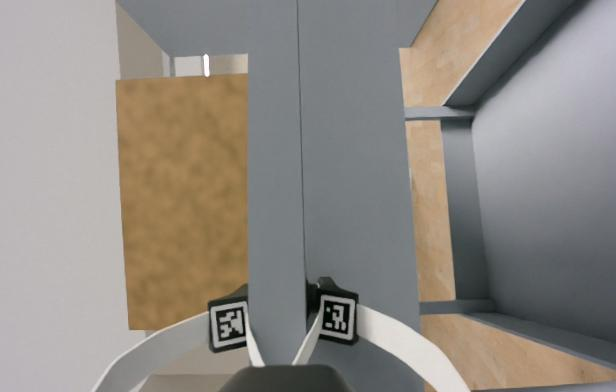

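Emit:
move:
  blocking: false
  r1: {"base":{"strafe_m":0.29},"pace":"slow","contact_limits":{"strafe_m":0.8}}

Emit:
wait:
  seconds: 5

Emit:
move:
  blocking: false
  r1: {"joints":{"gripper_m":0.13}}

Emit:
wait:
  seconds: 2
  cameras: ["r1_head_camera","r1_wrist_camera"]

Scene clock: 653.90 s.
move: r1 moving
r1.base_odometry: x=-4.615 y=-1.622 heading=+0.902
r1.turned_by_wheels: +0.000
r1.turned_by_imu: -0.001
r1.base_tilt: forward=-1.6 right=+1.3
r1.lidar_m: 0.39 2.44 1.99 1.94 2.19 2.23 2.19 2.53 2.78 2.78 0.61 0.43
r1.base_status: strafe_m moving
r1.joint_positions: lift_m=+0.662 arm_m=+0.000 wrist_yaw_rad=-0.009 wrist_pitch_rad=-0.007 wrist_roll_rad=+1.569 gripper_m=-0.034
r1.joint_status: not commanded
r1.measured_speeds: translate_m=+0.000 strafe_m=+0.057 rotate_rad=+0.000 lift_m=+0.000 arm_m=+0.000 wrist_yaw_rad=+0.000 wrist_pitch_rad=+0.000 wrist_roll_rad=+0.000
r1.motor_effort: lift_m=+16(17) arm_m=+4(4) wheel_0=-13(13) wheel_1=+7(7) wheel_2=+0(2)
r1.servo_current: wrist_yaw_rad=65(78) wrist_pitch_rad=52(59) wrist_roll_rad=46(59) gripper_m=72(72)
r1.contact_limits: strafe_m 0.8
r1.hand_pose: x=+0.4584 y=-0.0902 z=+0.8423 quat_wxyz=(+0.708, +0.707, -0.006, -0.001) (m; r1's base frame)
r1.wrist_depth_mm: - - - 255 257 1921 - / - - 459 249 250 - - / - 466 462 243 244 - - / - 473 473 237 238 - - / - 477 473 232 231 - - / - 480 183 181 226 809 - / - 156 - 177 219 1499 1281
r2.base_odometry: x=-2.413 y=-0.128 heading=-2.903
r2.turned_by_wheels: +0.000
r2.turned_by_imu: +0.000
r2.base_tilt: forward=-0.7 right=+0.1
r2.lidar_m: 0.33 0.34 2.29 2.80 1.63 1.39 1.30 0.71 0.62 0.60 0.44 0.35
r2.base_status: not commanded
r2.joint_positions: lift_m=+0.950 arm_m=+0.000 wrist_yaw_rad=+1.379 wrist_pitch_rad=+0.001 wrist_roll_rad=+0.001 gripper_m=-0.037
r2.joint_status: not commanded
r2.measured_speeds: all 0
r2.motor_effort: lift_m=+19(20) arm_m=-4(5) wheel_0=-4(5) wheel_1=+0(1) wheel_2=-7(7)
r2.servo_current: wrist_yaw_rad=124(137) wrist_pitch_rad=39(46) wrist_roll_rad=46(52) gripper_m=91(104)
r2.hand_pose: x=+0.3119 y=+0.2664 z=+1.1278 quat_wxyz=(+0.772, +0.000, +0.001, +0.636) (m; r2's base frame)
r2.wrist_depth_mm: - - - 155 215 149 - / - - - 156 217 159 - / - - - 156 220 162 - / - - - 156 221 153 - / - - - 157 222 153 - / - - - 157 176 145 - / - - - - 224 135 -
pictures: none

Scene clock: 657.43 s.
earlier move: r1 done
r1.base_odometry: x=-4.831 y=-1.451 heading=+0.902
r1.turned_by_wheels: +0.000
r1.turned_by_imu: +0.000
r1.base_tilt: forward=-1.6 right=+1.3
r1.lidar_m: 0.40 2.08 1.70 1.65 1.88 2.16 2.16 2.41 3.07 3.04 0.42 0.39
r1.base_status: done
r1.joint_positions: lift_m=+0.662 arm_m=+0.000 wrist_yaw_rad=-0.010 wrist_pitch_rad=-0.007 wrist_roll_rad=+1.569 gripper_m=-0.034
r1.joint_status: not commanded
r1.measured_speeds: all 0
r1.motor_effort: lift_m=+17(17) arm_m=+4(4) wheel_0=-6(13) wheel_1=+1(7) wheel_2=-3(5)
r1.servo_current: wrist_yaw_rad=65(85) wrist_pitch_rad=52(65) wrist_roll_rad=46(72) gripper_m=59(72)
r1.contact_limits: strafe_m 0.8
r1.hand_pose: x=+0.4584 y=-0.0902 z=+0.8423 quat_wxyz=(+0.708, +0.707, -0.006, -0.001) (m; r1's base frame)
r1.wrist_depth_mm: - 387 382 185 185 - - / - 410 407 191 192 - - / - 449 436 201 202 - - / - - 484 209 211 1863 - / - - - 218 221 1921 1308 / - - 184 182 227 1756 1308 / - 156 - 146 242 252 253
r2.base_odometry: x=-2.413 y=-0.128 heading=-2.903
r2.turned_by_wheels: +0.000
r2.turned_by_imu: +0.000
r2.base_tilt: forward=-0.7 right=+0.1
r2.lidar_m: 0.33 0.35 2.31 2.78 1.63 1.39 1.27 0.72 0.64 0.63 0.45 0.34
r2.base_status: not commanded
r2.joint_positions: lift_m=+0.950 arm_m=+0.000 wrist_yaw_rad=+1.379 wrist_pitch_rad=+0.001 wrist_roll_rad=+0.001 gripper_m=-0.037
r2.joint_status: not commanded
r2.measured_speeds: all 0
r2.on_its_own: wrist_yaw_rad is at rest, and its servo_current (124 mA) is outside its rest range (0 to 104 mA)
r2.motor_effort: lift_m=+19(20) arm_m=-4(5) wheel_0=-4(5) wheel_1=+0(1) wheel_2=-7(7)
r2.servo_current: wrist_yaw_rad=124(143) wrist_pitch_rad=39(52) wrist_roll_rad=46(59) gripper_m=104(104)
r2.hand_pose: x=+0.3119 y=+0.2664 z=+1.1278 quat_wxyz=(+0.772, +0.000, +0.001, +0.636) (m; r2's base frame)
r2.wrist_depth_mm: - - - 155 214 149 - / - - - 156 216 160 - / - - - 156 220 161 - / - - - 156 222 153 - / - - - 157 223 153 - / - - - 157 176 144 - / - - - - 224 136 -
wait: 3.53 of 5 s (r1 has come to rest)
pictures: none

Scene clock: 657.93 s.
move: r1 moving
r1.base_odometry: x=-4.831 y=-1.451 heading=+0.902
r1.turned_by_wheels: +0.000
r1.turned_by_imu: +0.000
r1.base_tilt: forward=-1.6 right=+1.3
r1.lidar_m: 0.44 2.08 1.71 1.63 1.90 2.18 2.16 2.46 3.08 3.05 0.46 0.39
r1.base_status: not commanded
r1.joint_positions: lift_m=+0.662 arm_m=+0.000 wrist_yaw_rad=-0.010 wrist_pitch_rad=-0.007 wrist_roll_rad=+1.569 gripper_m=-0.009
r1.joint_status: gripper_m moving
r1.measured_speeds: all 0
r1.motor_effort: lift_m=+17(17) arm_m=+4(4) wheel_0=-6(6) wheel_1=+1(1) wheel_2=-3(3)
r1.servo_current: wrist_yaw_rad=59(65) wrist_pitch_rad=52(59) wrist_roll_rad=59(59) gripper_m=85(85)
r1.contact_limits: strafe_m 0.8
r1.hand_pose: x=+0.4584 y=-0.0902 z=+0.8423 quat_wxyz=(+0.708, +0.707, -0.006, -0.001) (m; r1's base frame)
r1.wrist_depth_mm: - 384 384 186 186 - - / - 415 407 193 194 - - / - 449 436 203 204 - - / - - 480 211 212 1921 - / - - - 221 224 1808 1281 / - - 185 186 231 1756 1229 / - - - 179 148 255 256
r2.base_odometry: x=-2.413 y=-0.128 heading=-2.903
r2.turned_by_wheels: +0.000
r2.turned_by_imu: +0.000
r2.base_tilt: forward=-0.7 right=+0.1
r2.lidar_m: 0.33 0.36 2.35 2.82 1.62 1.39 1.29 0.68 0.61 0.62 0.46 0.34
r2.base_status: not commanded
r2.joint_positions: lift_m=+0.950 arm_m=+0.000 wrist_yaw_rad=+1.379 wrist_pitch_rad=+0.001 wrist_roll_rad=+0.001 gripper_m=-0.037
r2.joint_status: not commanded
r2.measured_speeds: all 0
r2.motor_effort: lift_m=+19(20) arm_m=-4(5) wheel_0=-4(5) wheel_1=+0(0) wheel_2=-7(7)
r2.servo_current: wrist_yaw_rad=137(137) wrist_pitch_rad=39(46) wrist_roll_rad=46(59) gripper_m=98(104)
r2.hand_pose: x=+0.3119 y=+0.2664 z=+1.1278 quat_wxyz=(+0.772, +0.000, +0.001, +0.636) (m; r2's base frame)
r2.wrist_depth_mm: - - - 155 214 149 - / - - - 156 216 160 - / - - - 156 219 161 - / - - - 156 223 153 - / - - - 156 223 153 - / - - - 157 176 144 - / - - - - 224 136 -
pictures: none

Scene clock: 659.83 s.
earlier move: r1 done
r1.base_odometry: x=-4.831 y=-1.451 heading=+0.902
r1.turned_by_wheels: +0.000
r1.turned_by_imu: +0.000
r1.base_tilt: forward=-1.6 right=+1.3
r1.lidar_m: 0.42 2.07 1.67 1.64 1.89 2.18 2.17 2.44 3.07 3.04 0.44 0.38
r1.base_status: not commanded
r1.joint_positions: lift_m=+0.662 arm_m=+0.000 wrist_yaw_rad=-0.008 wrist_pitch_rad=-0.007 wrist_roll_rad=+1.569 gripper_m=+0.130
r1.joint_status: all done
r1.measured_speeds: all 0
r1.motor_effort: lift_m=+17(17) arm_m=+4(4) wheel_0=-4(6) wheel_1=+1(2) wheel_2=-3(3)
r1.servo_current: wrist_yaw_rad=59(72) wrist_pitch_rad=52(59) wrist_roll_rad=39(59) gripper_m=46(104)
r1.contact_limits: strafe_m 0.8
r1.hand_pose: x=+0.4586 y=-0.0898 z=+0.8423 quat_wxyz=(+0.708, +0.707, -0.005, -0.001) (m; r1's base frame)
r1.wrist_depth_mm: - 387 384 188 188 - - / - 415 410 195 197 - - / - 449 445 206 206 - - / - - 488 216 214 1863 - / - - - 224 226 1921 1308 / - - 189 186 236 1756 1255 / - - - 179 144 257 260
r2.base_odometry: x=-2.413 y=-0.128 heading=-2.903
r2.turned_by_wheels: +0.000
r2.turned_by_imu: +0.000
r2.base_tilt: forward=-0.6 right=+0.1
r2.lidar_m: 0.33 0.35 2.36 2.80 1.62 1.38 1.31 0.74 0.61 0.64 0.47 0.36
r2.base_status: not commanded
r2.joint_positions: lift_m=+0.950 arm_m=+0.000 wrist_yaw_rad=+1.379 wrist_pitch_rad=+0.001 wrist_roll_rad=+0.001 gripper_m=-0.037
r2.joint_status: not commanded
r2.measured_speeds: all 0
r2.on_its_own: wrist_yaw_rad is at rest, and its servo_current (137 mA) is outside its rest range (0 to 104 mA)
r2.motor_effort: lift_m=+19(20) arm_m=-4(5) wheel_0=-4(5) wheel_1=+0(0) wheel_2=-7(7)
r2.servo_current: wrist_yaw_rad=137(137) wrist_pitch_rad=46(46) wrist_roll_rad=46(59) gripper_m=104(111)
r2.hand_pose: x=+0.3119 y=+0.2664 z=+1.1278 quat_wxyz=(+0.772, +0.000, +0.001, +0.636) (m; r2's base frame)
r2.wrist_depth_mm: - - - 155 214 149 - / - - - 156 217 160 - / - - - 156 219 161 - / - - - 156 222 153 - / - - - 157 223 153 - / - - - 157 176 144 - / - - - - 225 136 -
wait: 1.90 of 2 s (r1 has come to rest)
pictures: r1_head_camera, r1_wrist_camera
Images, in order (width x height): r1_head_camera 420x560, r1_wrist_camera 616x392.

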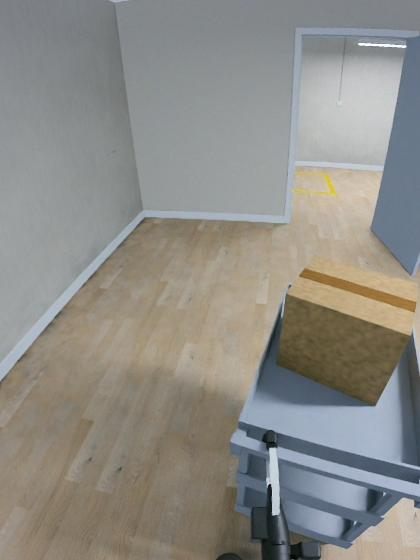

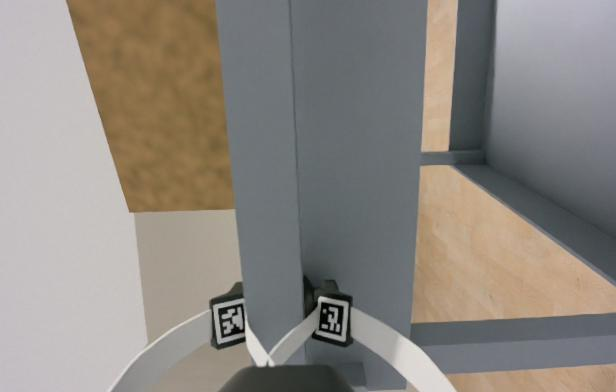

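Emit:
move:
  blocking: false
  r1: {"base":{"rotate_rad":-0.29},"pace":"slow"}

Emit:
wait:
  seconds: 3
  cameras: ["r1_wrist_camera","r1_head_camera"]

Scene clock: 669.53 s.
move: r1 moving
r1.base_odometry: x=-4.831 y=-1.451 heading=+0.778
r1.turned_by_wheels: -0.124
r1.turned_by_imu: -0.124
r1.base_tilt: forward=-1.6 right=+1.3
r1.lidar_m: 0.42 2.30 1.71 1.63 1.77 2.22 2.16 2.32 3.13 3.04 0.51 0.40
r1.base_status: rotate_rad moving
r1.joint_positions: lift_m=+0.662 arm_m=+0.000 wrist_yaw_rad=+0.007 wrist_pitch_rad=-0.007 wrist_roll_rad=+1.569 gripper_m=+0.130
r1.joint_status: not commanded
r1.measured_speeds: translate_m=+0.000 strafe_m=+0.000 rotate_rad=-0.487 lift_m=+0.000 arm_m=+0.000 wrist_yaw_rad=+0.008 wrist_pitch_rad=+0.000 wrist_roll_rad=+0.000
r1.motor_effort: lift_m=+17(17) arm_m=+4(4) wheel_0=+19(19) wheel_1=+9(9) wheel_2=+5(5)
r1.servo_current: wrist_yaw_rad=65(65) wrist_pitch_rad=52(52) wrist_roll_rad=39(59) gripper_m=46(46)
r1.hand_pose: x=+0.4599 y=-0.0853 z=+0.8423 quat_wxyz=(+0.708, +0.707, +0.000, +0.005) (m; r1's base frame)
r1.wrist_depth_mm: - 389 389 194 193 - - / - 415 413 201 200 - - / - 442 439 208 208 - - / - 492 480 215 216 809 - / - - - 224 227 1863 - / - - 206 189 231 1808 1255 / - - 179 157 181 270 267
r2.base_odometry: x=-2.413 y=-0.128 heading=-2.903
r2.turned_by_wheels: +0.000
r2.turned_by_imu: +0.000
r2.base_tilt: forward=-0.7 right=+0.1
r2.lidar_m: 0.34 0.33 2.36 2.81 1.64 1.39 1.31 0.75 0.62 0.63 0.46 0.33
r2.base_status: not commanded
r2.joint_positions: lift_m=+0.950 arm_m=+0.000 wrist_yaw_rad=+1.379 wrist_pitch_rad=+0.001 wrist_roll_rad=+0.001 gripper_m=-0.037
r2.joint_status: not commanded
r2.measured_speeds: all 0
r2.motor_effort: lift_m=+20(20) arm_m=-4(4) wheel_0=-4(5) wheel_1=+0(0) wheel_2=-7(7)
r2.servo_current: wrist_yaw_rad=130(137) wrist_pitch_rad=33(39) wrist_roll_rad=46(52) gripper_m=98(104)
r2.hand_pose: x=+0.3119 y=+0.2664 z=+1.1278 quat_wxyz=(+0.772, +0.000, +0.001, +0.636) (m; r2's base frame)
r2.wrist_depth_mm: - - - 155 214 149 - / - - - 156 216 160 - / - - - 156 220 162 - / - - - 156 221 153 - / - - - 157 223 153 - / - - - 157 176 144 - / - - - - 224 135 -
pictures: none

Scene clock: 670.40 s.
earlier move: r1 done
r1.base_odometry: x=-4.831 y=-1.451 heading=+0.612
r1.turned_by_wheels: -0.165
r1.turned_by_imu: -0.166
r1.base_tilt: forward=-1.6 right=+1.3
r1.lidar_m: 0.42 2.72 1.82 1.65 1.68 2.23 2.16 2.21 2.84 3.04 3.09 0.46
r1.base_status: done
r1.joint_positions: lift_m=+0.662 arm_m=+0.000 wrist_yaw_rad=+0.002 wrist_pitch_rad=+0.000 wrist_roll_rad=+1.569 gripper_m=+0.130
r1.joint_status: not commanded
r1.measured_speeds: all 0
r1.motor_effort: lift_m=+17(17) arm_m=+4(4) wheel_0=+2(19) wheel_1=+3(10) wheel_2=+3(5)
r1.servo_current: wrist_yaw_rad=46(65) wrist_pitch_rad=33(52) wrist_roll_rad=46(59) gripper_m=33(46)
r1.hand_pose: x=+0.4594 y=-0.0869 z=+0.8402 quat_wxyz=(+0.708, +0.707, +0.001, +0.000) (m; r1's base frame)
r1.wrist_depth_mm: - - - 286 - 1921 - / - - 488 - - - - / - 492 492 - 278 - - / - 496 500 - 272 - - / - 496 500 262 264 - - / - 211 201 256 211 196 - / - - - 147 263 1618 1138
r2.base_odometry: x=-2.413 y=-0.128 heading=-2.903
r2.turned_by_wheels: +0.000
r2.turned_by_imu: +0.000
r2.base_tilt: forward=-0.6 right=+0.1
r2.lidar_m: 0.33 0.35 2.31 2.83 1.63 1.38 1.27 0.72 0.62 0.63 0.43 0.35
r2.base_status: not commanded
r2.joint_positions: lift_m=+0.950 arm_m=+0.000 wrist_yaw_rad=+1.379 wrist_pitch_rad=+0.001 wrist_roll_rad=+0.001 gripper_m=-0.037
r2.joint_status: not commanded
r2.measured_speeds: all 0
r2.on_its_own: wrist_yaw_rad is at rest, and its servo_current (124 mA) is outside its rest range (0 to 104 mA)
r2.motor_effort: lift_m=+19(20) arm_m=-4(5) wheel_0=-5(5) wheel_1=+0(0) wheel_2=-7(7)
r2.servo_current: wrist_yaw_rad=124(137) wrist_pitch_rad=39(46) wrist_roll_rad=39(52) gripper_m=104(104)
r2.hand_pose: x=+0.3119 y=+0.2664 z=+1.1278 quat_wxyz=(+0.772, +0.000, +0.001, +0.636) (m; r2's base frame)
r2.wrist_depth_mm: - - - 154 214 149 - / - - - 156 217 160 - / - - - 156 219 161 - / - - - 157 221 153 - / - - - 157 223 154 - / - - - 157 176 144 - / - - - - 224 135 -
wait: 0.87 of 3 s (r1 has come to rest)
pictures: r1_head_camera, r1_wrist_camera
Images, in order (width x height): r1_head_camera 420x560, r1_wrist_camera 616x392.

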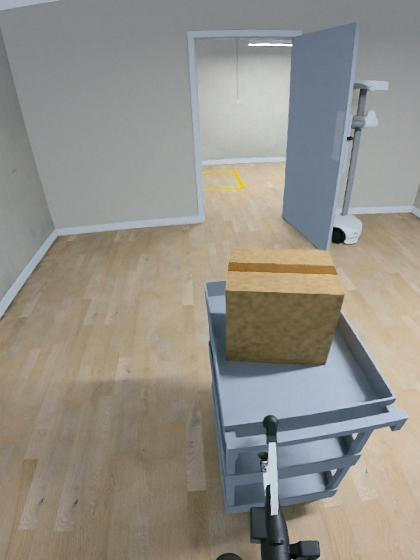

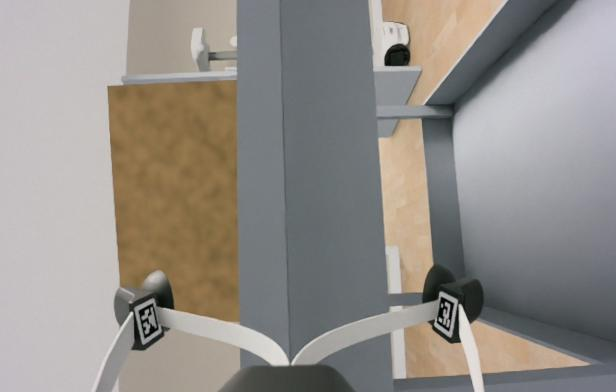

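Emit:
move:
  blocking: false
  r1: {"base":{"translate_m":0.05},"pace":"slow"}

Emit:
wait:
  seconds: 2

Emit:
move:
  blocking: false
  r1: {"joints":{"gripper_m":0.0}}

Emit:
wait:
  seconds: 2

Emit:
move:
  blocking: false
  r1: {"base":{"translate_m":0.3},"pace":"slow","contact_limits":{"translate_m":0.8}}

Emit:
wait:
  seconds: 5
  cameras: ["r1_wrist_camera","r1_head_camera"]

Scene clock: 684.50 s.
move: r1 moving
r1.base_odometry: x=-4.820 y=-1.444 heading=+0.613
r1.turned_by_wheels: +0.000
r1.turned_by_imu: +0.000
r1.base_tilt: forward=-1.6 right=+1.3
r1.lidar_m: 0.40 2.71 1.82 1.63 1.71 2.21 2.18 2.24 2.88 3.03 3.08 0.47
r1.base_status: translate_m moving
r1.joint_positions: lift_m=+0.662 arm_m=+0.000 wrist_yaw_rad=+0.002 wrist_pitch_rad=+0.000 wrist_roll_rad=+1.569 gripper_m=+0.130
r1.joint_status: not commanded
r1.measured_speeds: translate_m=+0.049 strafe_m=+0.000 rotate_rad=+0.001 lift_m=+0.000 arm_m=+0.000 wrist_yaw_rad=+0.000 wrist_pitch_rad=+0.000 wrist_roll_rad=+0.000
r1.motor_effort: lift_m=+17(17) arm_m=+4(4) wheel_0=+4(7) wheel_1=+3(7) wheel_2=-5(6)
r1.servo_current: wrist_yaw_rad=39(59) wrist_pitch_rad=46(46) wrist_roll_rad=46(52) gripper_m=39(46)
r1.hand_pose: x=+0.4594 y=-0.0869 z=+0.8402 quat_wxyz=(+0.708, +0.707, +0.001, +0.000) (m; r1's base frame)
r1.wrist_depth_mm: - - - - - 1863 - / - - 473 - - - - / - 477 477 262 265 - - / - 484 488 256 258 - - / - 492 488 252 253 - - / - 211 190 246 210 195 - / - - - 147 243 1618 1118
r2.base_odometry: x=-2.413 y=-0.128 heading=-2.903
r2.turned_by_wheels: +0.000
r2.turned_by_imu: +0.000
r2.base_tilt: forward=-0.7 right=+0.1
r2.lidar_m: 0.32 0.34 2.33 2.82 1.64 1.40 1.29 0.74 0.62 0.63 0.46 0.35
r2.base_status: not commanded
r2.joint_positions: lift_m=+0.950 arm_m=+0.000 wrist_yaw_rad=+1.379 wrist_pitch_rad=+0.001 wrist_roll_rad=+0.001 gripper_m=-0.037
r2.joint_status: not commanded
r2.measured_speeds: all 0
r2.motor_effort: lift_m=+19(20) arm_m=-4(5) wheel_0=-4(5) wheel_1=+0(0) wheel_2=-6(7)
r2.servo_current: wrist_yaw_rad=124(130) wrist_pitch_rad=33(46) wrist_roll_rad=46(59) gripper_m=104(104)
r2.hand_pose: x=+0.3119 y=+0.2664 z=+1.1278 quat_wxyz=(+0.772, +0.000, +0.001, +0.636) (m; r2's base frame)
r2.wrist_depth_mm: - - - 155 214 148 - / - - - 156 216 159 - / - - - 156 220 161 - / - - - 156 223 153 - / - - - 156 223 153 - / - - - 157 176 144 - / - - - - 224 135 -
pictures: none

Scene clock: 685.70 s.
earlier move: r1 done
r1.base_odometry: x=-4.790 y=-1.423 heading=+0.613
r1.turned_by_wheels: +0.000
r1.turned_by_imu: +0.000
r1.base_tilt: forward=-1.6 right=+1.3
r1.lidar_m: 0.41 2.73 1.82 1.66 1.68 2.20 2.21 2.27 2.89 3.04 0.60 0.44
r1.base_status: done
r1.joint_positions: lift_m=+0.662 arm_m=+0.000 wrist_yaw_rad=+0.001 wrist_pitch_rad=+0.000 wrist_roll_rad=+1.569 gripper_m=+0.130
r1.joint_status: not commanded
r1.measured_speeds: all 0
r1.motor_effort: lift_m=+17(17) arm_m=+3(4) wheel_0=+3(7) wheel_1=+4(7) wheel_2=-4(6)
r1.servo_current: wrist_yaw_rad=46(65) wrist_pitch_rad=39(46) wrist_roll_rad=46(59) gripper_m=46(46)
r1.hand_pose: x=+0.4593 y=-0.0872 z=+0.8402 quat_wxyz=(+0.708, +0.707, +0.000, +0.000) (m; r1's base frame)
r1.wrist_depth_mm: - - - 236 239 1863 - / - 442 442 231 234 809 - / - 445 445 226 226 - - / - 442 449 220 221 - - / - 455 452 216 216 - - / - 209 459 211 211 - - / - - - 145 208 1708 1229
r2.base_odometry: x=-2.413 y=-0.128 heading=-2.903
r2.turned_by_wheels: +0.000
r2.turned_by_imu: +0.000
r2.base_tilt: forward=-0.6 right=+0.1
r2.lidar_m: 0.33 0.35 2.33 2.80 1.64 1.40 1.27 0.75 0.63 0.62 0.46 0.35
r2.base_status: not commanded
r2.joint_positions: lift_m=+0.950 arm_m=+0.000 wrist_yaw_rad=+1.379 wrist_pitch_rad=+0.001 wrist_roll_rad=+0.001 gripper_m=-0.037
r2.joint_status: not commanded
r2.measured_speeds: all 0
r2.on_its_own: wrist_yaw_rad is at rest, and its servo_current (137 mA) is outside its rest range (0 to 104 mA)
r2.motor_effort: lift_m=+19(20) arm_m=-5(5) wheel_0=-4(5) wheel_1=+0(1) wheel_2=-7(7)
r2.servo_current: wrist_yaw_rad=137(137) wrist_pitch_rad=39(52) wrist_roll_rad=52(65) gripper_m=91(104)
r2.hand_pose: x=+0.3119 y=+0.2664 z=+1.1278 quat_wxyz=(+0.772, +0.000, +0.001, +0.636) (m; r2's base frame)
r2.wrist_depth_mm: - - - 155 213 149 - / - - - 156 216 160 - / - - - 156 220 161 - / - - - 157 222 153 - / - - - 157 224 153 - / - - - 157 176 144 - / - - - - 224 136 -
wait: 1.20 of 2 s (r1 has come to rest)
pictures: none

Scene clock: 686.20 s.
move: r1 moving
r1.base_odometry: x=-4.790 y=-1.423 heading=+0.613
r1.turned_by_wheels: +0.000
r1.turned_by_imu: +0.000
r1.base_tilt: forward=-1.6 right=+1.3
r1.lidar_m: 0.41 2.73 1.82 1.65 1.69 2.22 2.21 2.25 2.89 3.04 0.59 0.41
r1.base_status: not commanded
r1.joint_positions: lift_m=+0.662 arm_m=+0.000 wrist_yaw_rad=+0.001 wrist_pitch_rad=+0.000 wrist_roll_rad=+1.569 gripper_m=+0.117
r1.joint_status: gripper_m moving
r1.measured_speeds: all 0
r1.motor_effort: lift_m=+17(17) arm_m=+4(4) wheel_0=+3(4) wheel_1=+4(4) wheel_2=-4(4)
r1.servo_current: wrist_yaw_rad=65(65) wrist_pitch_rad=39(46) wrist_roll_rad=46(65) gripper_m=78(78)
r1.hand_pose: x=+0.4593 y=-0.0872 z=+0.8402 quat_wxyz=(+0.708, +0.707, +0.000, +0.000) (m; r1's base frame)
r1.wrist_depth_mm: - - - 236 239 1808 - / - 439 439 231 232 820 - / - 442 442 226 226 - - / - 449 449 220 222 - - / - 455 449 216 217 - - / - 210 455 213 211 - - / - - - 145 208 1756 1255
r2.base_odometry: x=-2.413 y=-0.128 heading=-2.903
r2.turned_by_wheels: +0.000
r2.turned_by_imu: +0.000
r2.base_tilt: forward=-0.7 right=+0.1
r2.lidar_m: 0.35 0.34 2.34 2.81 1.64 1.39 1.30 0.74 0.60 0.62 0.46 0.35
r2.base_status: not commanded
r2.joint_positions: lift_m=+0.950 arm_m=+0.000 wrist_yaw_rad=+1.379 wrist_pitch_rad=+0.001 wrist_roll_rad=+0.001 gripper_m=-0.037
r2.joint_status: not commanded
r2.measured_speeds: all 0
r2.motor_effort: lift_m=+19(20) arm_m=-4(5) wheel_0=-4(5) wheel_1=+0(0) wheel_2=-6(7)
r2.servo_current: wrist_yaw_rad=130(143) wrist_pitch_rad=39(46) wrist_roll_rad=52(65) gripper_m=91(98)
r2.hand_pose: x=+0.3119 y=+0.2664 z=+1.1278 quat_wxyz=(+0.772, +0.000, +0.001, +0.636) (m; r2's base frame)
r2.wrist_depth_mm: - - - 154 214 149 - / - - - 156 216 160 - / - - - 156 220 161 - / - - - 156 222 153 - / - - - 157 223 153 - / - - - 157 176 144 - / - - - - 224 136 -
pictures: none

Scene clock: 687.87 s.
earlier move: r1 done
r1.base_odometry: x=-4.790 y=-1.423 heading=+0.613
r1.turned_by_wheels: +0.000
r1.turned_by_imu: +0.000
r1.base_tilt: forward=-1.6 right=+1.3
r1.lidar_m: 0.36 2.74 1.82 1.65 1.70 2.22 2.24 2.25 2.90 3.04 0.60 0.38
r1.base_status: not commanded
r1.joint_positions: lift_m=+0.662 arm_m=+0.000 wrist_yaw_rad=+0.001 wrist_pitch_rad=+0.010 wrist_roll_rad=+1.569 gripper_m=+0.002
r1.joint_status: all done
r1.measured_speeds: all 0
r1.motor_effort: lift_m=+17(17) arm_m=+2(4) wheel_0=+1(4) wheel_1=+3(4) wheel_2=+0(4)
r1.servo_current: wrist_yaw_rad=46(65) wrist_pitch_rad=59(65) wrist_roll_rad=52(65) gripper_m=117(299)
r1.hand_pose: x=+0.4593 y=-0.0872 z=+0.8375 quat_wxyz=(+0.708, +0.707, +0.004, -0.003) (m; r1's base frame)
r1.wrist_depth_mm: - - - 235 - 1863 - / - 433 439 230 232 - - / - 433 439 225 227 - - / - 442 445 220 221 - - / - 445 449 215 216 - - / - 455 180 211 202 166 - / - 172 182 207 151 1576 -
r2.base_odometry: x=-2.413 y=-0.128 heading=-2.903
r2.turned_by_wheels: +0.000
r2.turned_by_imu: +0.000
r2.base_tilt: forward=-0.7 right=+0.1
r2.lidar_m: 0.33 0.34 2.34 2.82 1.60 1.40 1.30 0.72 0.63 0.62 0.47 0.35
r2.base_status: not commanded
r2.joint_positions: lift_m=+0.950 arm_m=+0.000 wrist_yaw_rad=+1.379 wrist_pitch_rad=+0.001 wrist_roll_rad=+0.001 gripper_m=-0.037
r2.joint_status: not commanded
r2.measured_speeds: all 0
r2.on_its_own: wrist_yaw_rad is at rest, and its servo_current (130 mA) is outside its rest range (0 to 104 mA)
r2.motor_effort: lift_m=+19(20) arm_m=-5(5) wheel_0=-4(5) wheel_1=+0(1) wheel_2=-7(7)
r2.servo_current: wrist_yaw_rad=130(143) wrist_pitch_rad=52(52) wrist_roll_rad=46(65) gripper_m=104(104)
r2.hand_pose: x=+0.3119 y=+0.2664 z=+1.1278 quat_wxyz=(+0.772, +0.000, +0.001, +0.636) (m; r2's base frame)
r2.wrist_depth_mm: - - - 155 214 149 - / - - - 156 217 159 - / - - - 156 219 161 - / - - - 156 222 153 - / - - - 157 222 153 - / - - - 158 176 144 - / - - - - 224 136 -
wait: 1.67 of 2 s (r1 has come to rest)
pictures: none

Scene clock: 688.37 s.
move: r1 moving
r1.base_odometry: x=-4.780 y=-1.415 heading=+0.613
r1.turned_by_wheels: +0.000
r1.turned_by_imu: +0.000
r1.base_tilt: forward=-1.6 right=+1.3
r1.lidar_m: 0.34 2.76 1.83 1.66 1.68 2.18 2.23 2.31 2.90 3.03 0.59 0.42
r1.base_status: translate_m moving
r1.joint_positions: lift_m=+0.662 arm_m=+0.000 wrist_yaw_rad=+0.000 wrist_pitch_rad=+0.010 wrist_roll_rad=+1.569 gripper_m=+0.001
r1.joint_status: not commanded
r1.measured_speeds: translate_m=+0.049 strafe_m=+0.000 rotate_rad=+0.002 lift_m=+0.000 arm_m=+0.000 wrist_yaw_rad=-0.002 wrist_pitch_rad=+0.000 wrist_roll_rad=+0.000
r1.motor_effort: lift_m=+17(17) arm_m=+1(1) wheel_0=+7(8) wheel_1=+4(7) wheel_2=-12(12)
r1.servo_current: wrist_yaw_rad=59(59) wrist_pitch_rad=52(59) wrist_roll_rad=59(65) gripper_m=91(124)
r1.contact_limits: translate_m 0.8
r1.hand_pose: x=+0.4593 y=-0.0874 z=+0.8375 quat_wxyz=(+0.708, +0.707, +0.004, -0.003) (m; r1's base frame)
r1.wrist_depth_mm: - - - 230 - 1863 - / - 433 433 228 229 - - / - 433 433 222 224 - - / - 439 439 217 220 - - / - 445 445 213 214 - - / - 445 179 208 198 165 - / - 170 179 205 198 1430 -
r2.base_odometry: x=-2.413 y=-0.128 heading=-2.903
r2.turned_by_wheels: +0.000
r2.turned_by_imu: +0.000
r2.base_tilt: forward=-0.7 right=+0.0
r2.lidar_m: 0.34 0.34 2.35 2.82 1.64 1.38 1.28 0.75 0.63 0.61 0.47 0.35
r2.base_status: not commanded
r2.joint_positions: lift_m=+0.950 arm_m=+0.000 wrist_yaw_rad=+1.379 wrist_pitch_rad=+0.001 wrist_roll_rad=+0.001 gripper_m=-0.037
r2.joint_status: not commanded
r2.measured_speeds: all 0
r2.motor_effort: lift_m=+19(20) arm_m=-4(5) wheel_0=-4(5) wheel_1=+0(0) wheel_2=-7(7)
r2.servo_current: wrist_yaw_rad=117(143) wrist_pitch_rad=39(46) wrist_roll_rad=52(59) gripper_m=104(104)
r2.hand_pose: x=+0.3119 y=+0.2664 z=+1.1278 quat_wxyz=(+0.772, +0.000, +0.001, +0.636) (m; r2's base frame)
r2.wrist_depth_mm: - - - 154 214 149 - / - - - 156 216 160 - / - - - 157 220 161 - / - - - 156 222 153 - / - - - 157 224 154 - / - - - 157 176 144 - / - - - - 224 136 -
pictures: none

Scene clock: 692.13 s.
earlier move: r1 done
r1.base_odometry: x=-4.545 y=-1.250 heading=+0.613
r1.turned_by_wheels: +0.000
r1.turned_by_imu: +0.001
r1.base_tilt: forward=-1.6 right=+1.3
r1.lidar_m: 0.40 2.80 1.86 1.73 1.72 2.24 2.54 2.58 3.22 2.97 0.53 0.40
r1.base_status: done
r1.joint_positions: lift_m=+0.662 arm_m=+0.000 wrist_yaw_rad=+0.001 wrist_pitch_rad=+0.010 wrist_roll_rad=+1.569 gripper_m=+0.001
r1.joint_status: not commanded
r1.measured_speeds: all 0
r1.motor_effort: lift_m=+17(17) arm_m=+4(4) wheel_0=+5(12) wheel_1=+2(8) wheel_2=-2(12)
r1.servo_current: wrist_yaw_rad=59(72) wrist_pitch_rad=52(65) wrist_roll_rad=52(65) gripper_m=98(124)
r1.contact_limits: translate_m 0.8
r1.hand_pose: x=+0.4594 y=-0.0871 z=+0.8375 quat_wxyz=(+0.708, +0.707, +0.004, -0.003) (m; r1's base frame)
r1.wrist_depth_mm: - - 407 211 213 - - / - 415 413 212 212 - - / - 424 421 211 213 - - / - 439 433 211 213 - - / - 452 449 211 213 - - / - 466 180 212 202 167 - / - 166 - 211 173 1576 -
r2.base_odometry: x=-2.413 y=-0.128 heading=-2.903
r2.turned_by_wheels: +0.000
r2.turned_by_imu: +0.001
r2.base_tilt: forward=-0.6 right=+0.1
r2.lidar_m: 0.34 0.32 2.26 2.80 1.62 1.41 1.30 0.74 0.62 0.62 0.45 0.36
r2.base_status: not commanded
r2.joint_positions: lift_m=+0.950 arm_m=+0.000 wrist_yaw_rad=+1.379 wrist_pitch_rad=+0.001 wrist_roll_rad=+0.001 gripper_m=-0.037
r2.joint_status: not commanded
r2.measured_speeds: all 0
r2.on_its_own: wrist_yaw_rad is at rest, and its servo_current (124 mA) is outside its rest range (0 to 104 mA)
r2.motor_effort: lift_m=+19(20) arm_m=-4(5) wheel_0=-4(5) wheel_1=+0(0) wheel_2=-7(7)
r2.servo_current: wrist_yaw_rad=124(143) wrist_pitch_rad=46(46) wrist_roll_rad=39(65) gripper_m=98(104)
r2.hand_pose: x=+0.3119 y=+0.2664 z=+1.1278 quat_wxyz=(+0.772, +0.000, +0.001, +0.636) (m; r2's base frame)
r2.wrist_depth_mm: - - - 155 215 149 - / - - - 156 217 160 - / - - - 157 220 162 - / - - - 156 223 153 - / - - - 157 222 153 - / - - - 157 176 144 - / - - - - 224 136 -
wait: 3.77 of 5 s (r1 has come to rest)
pictures: r1_head_camera, r1_wrist_camera
Images, in order (width x height): r1_head_camera 420x560, r1_wrist_camera 616x392.

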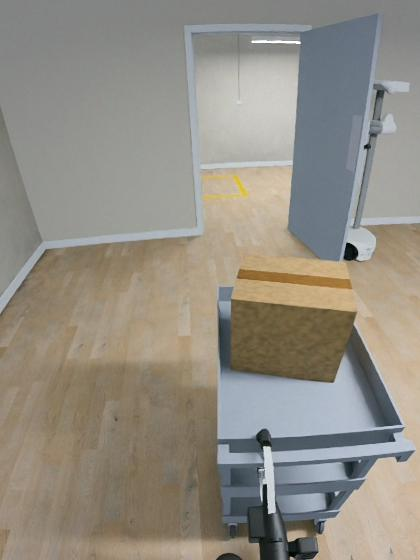

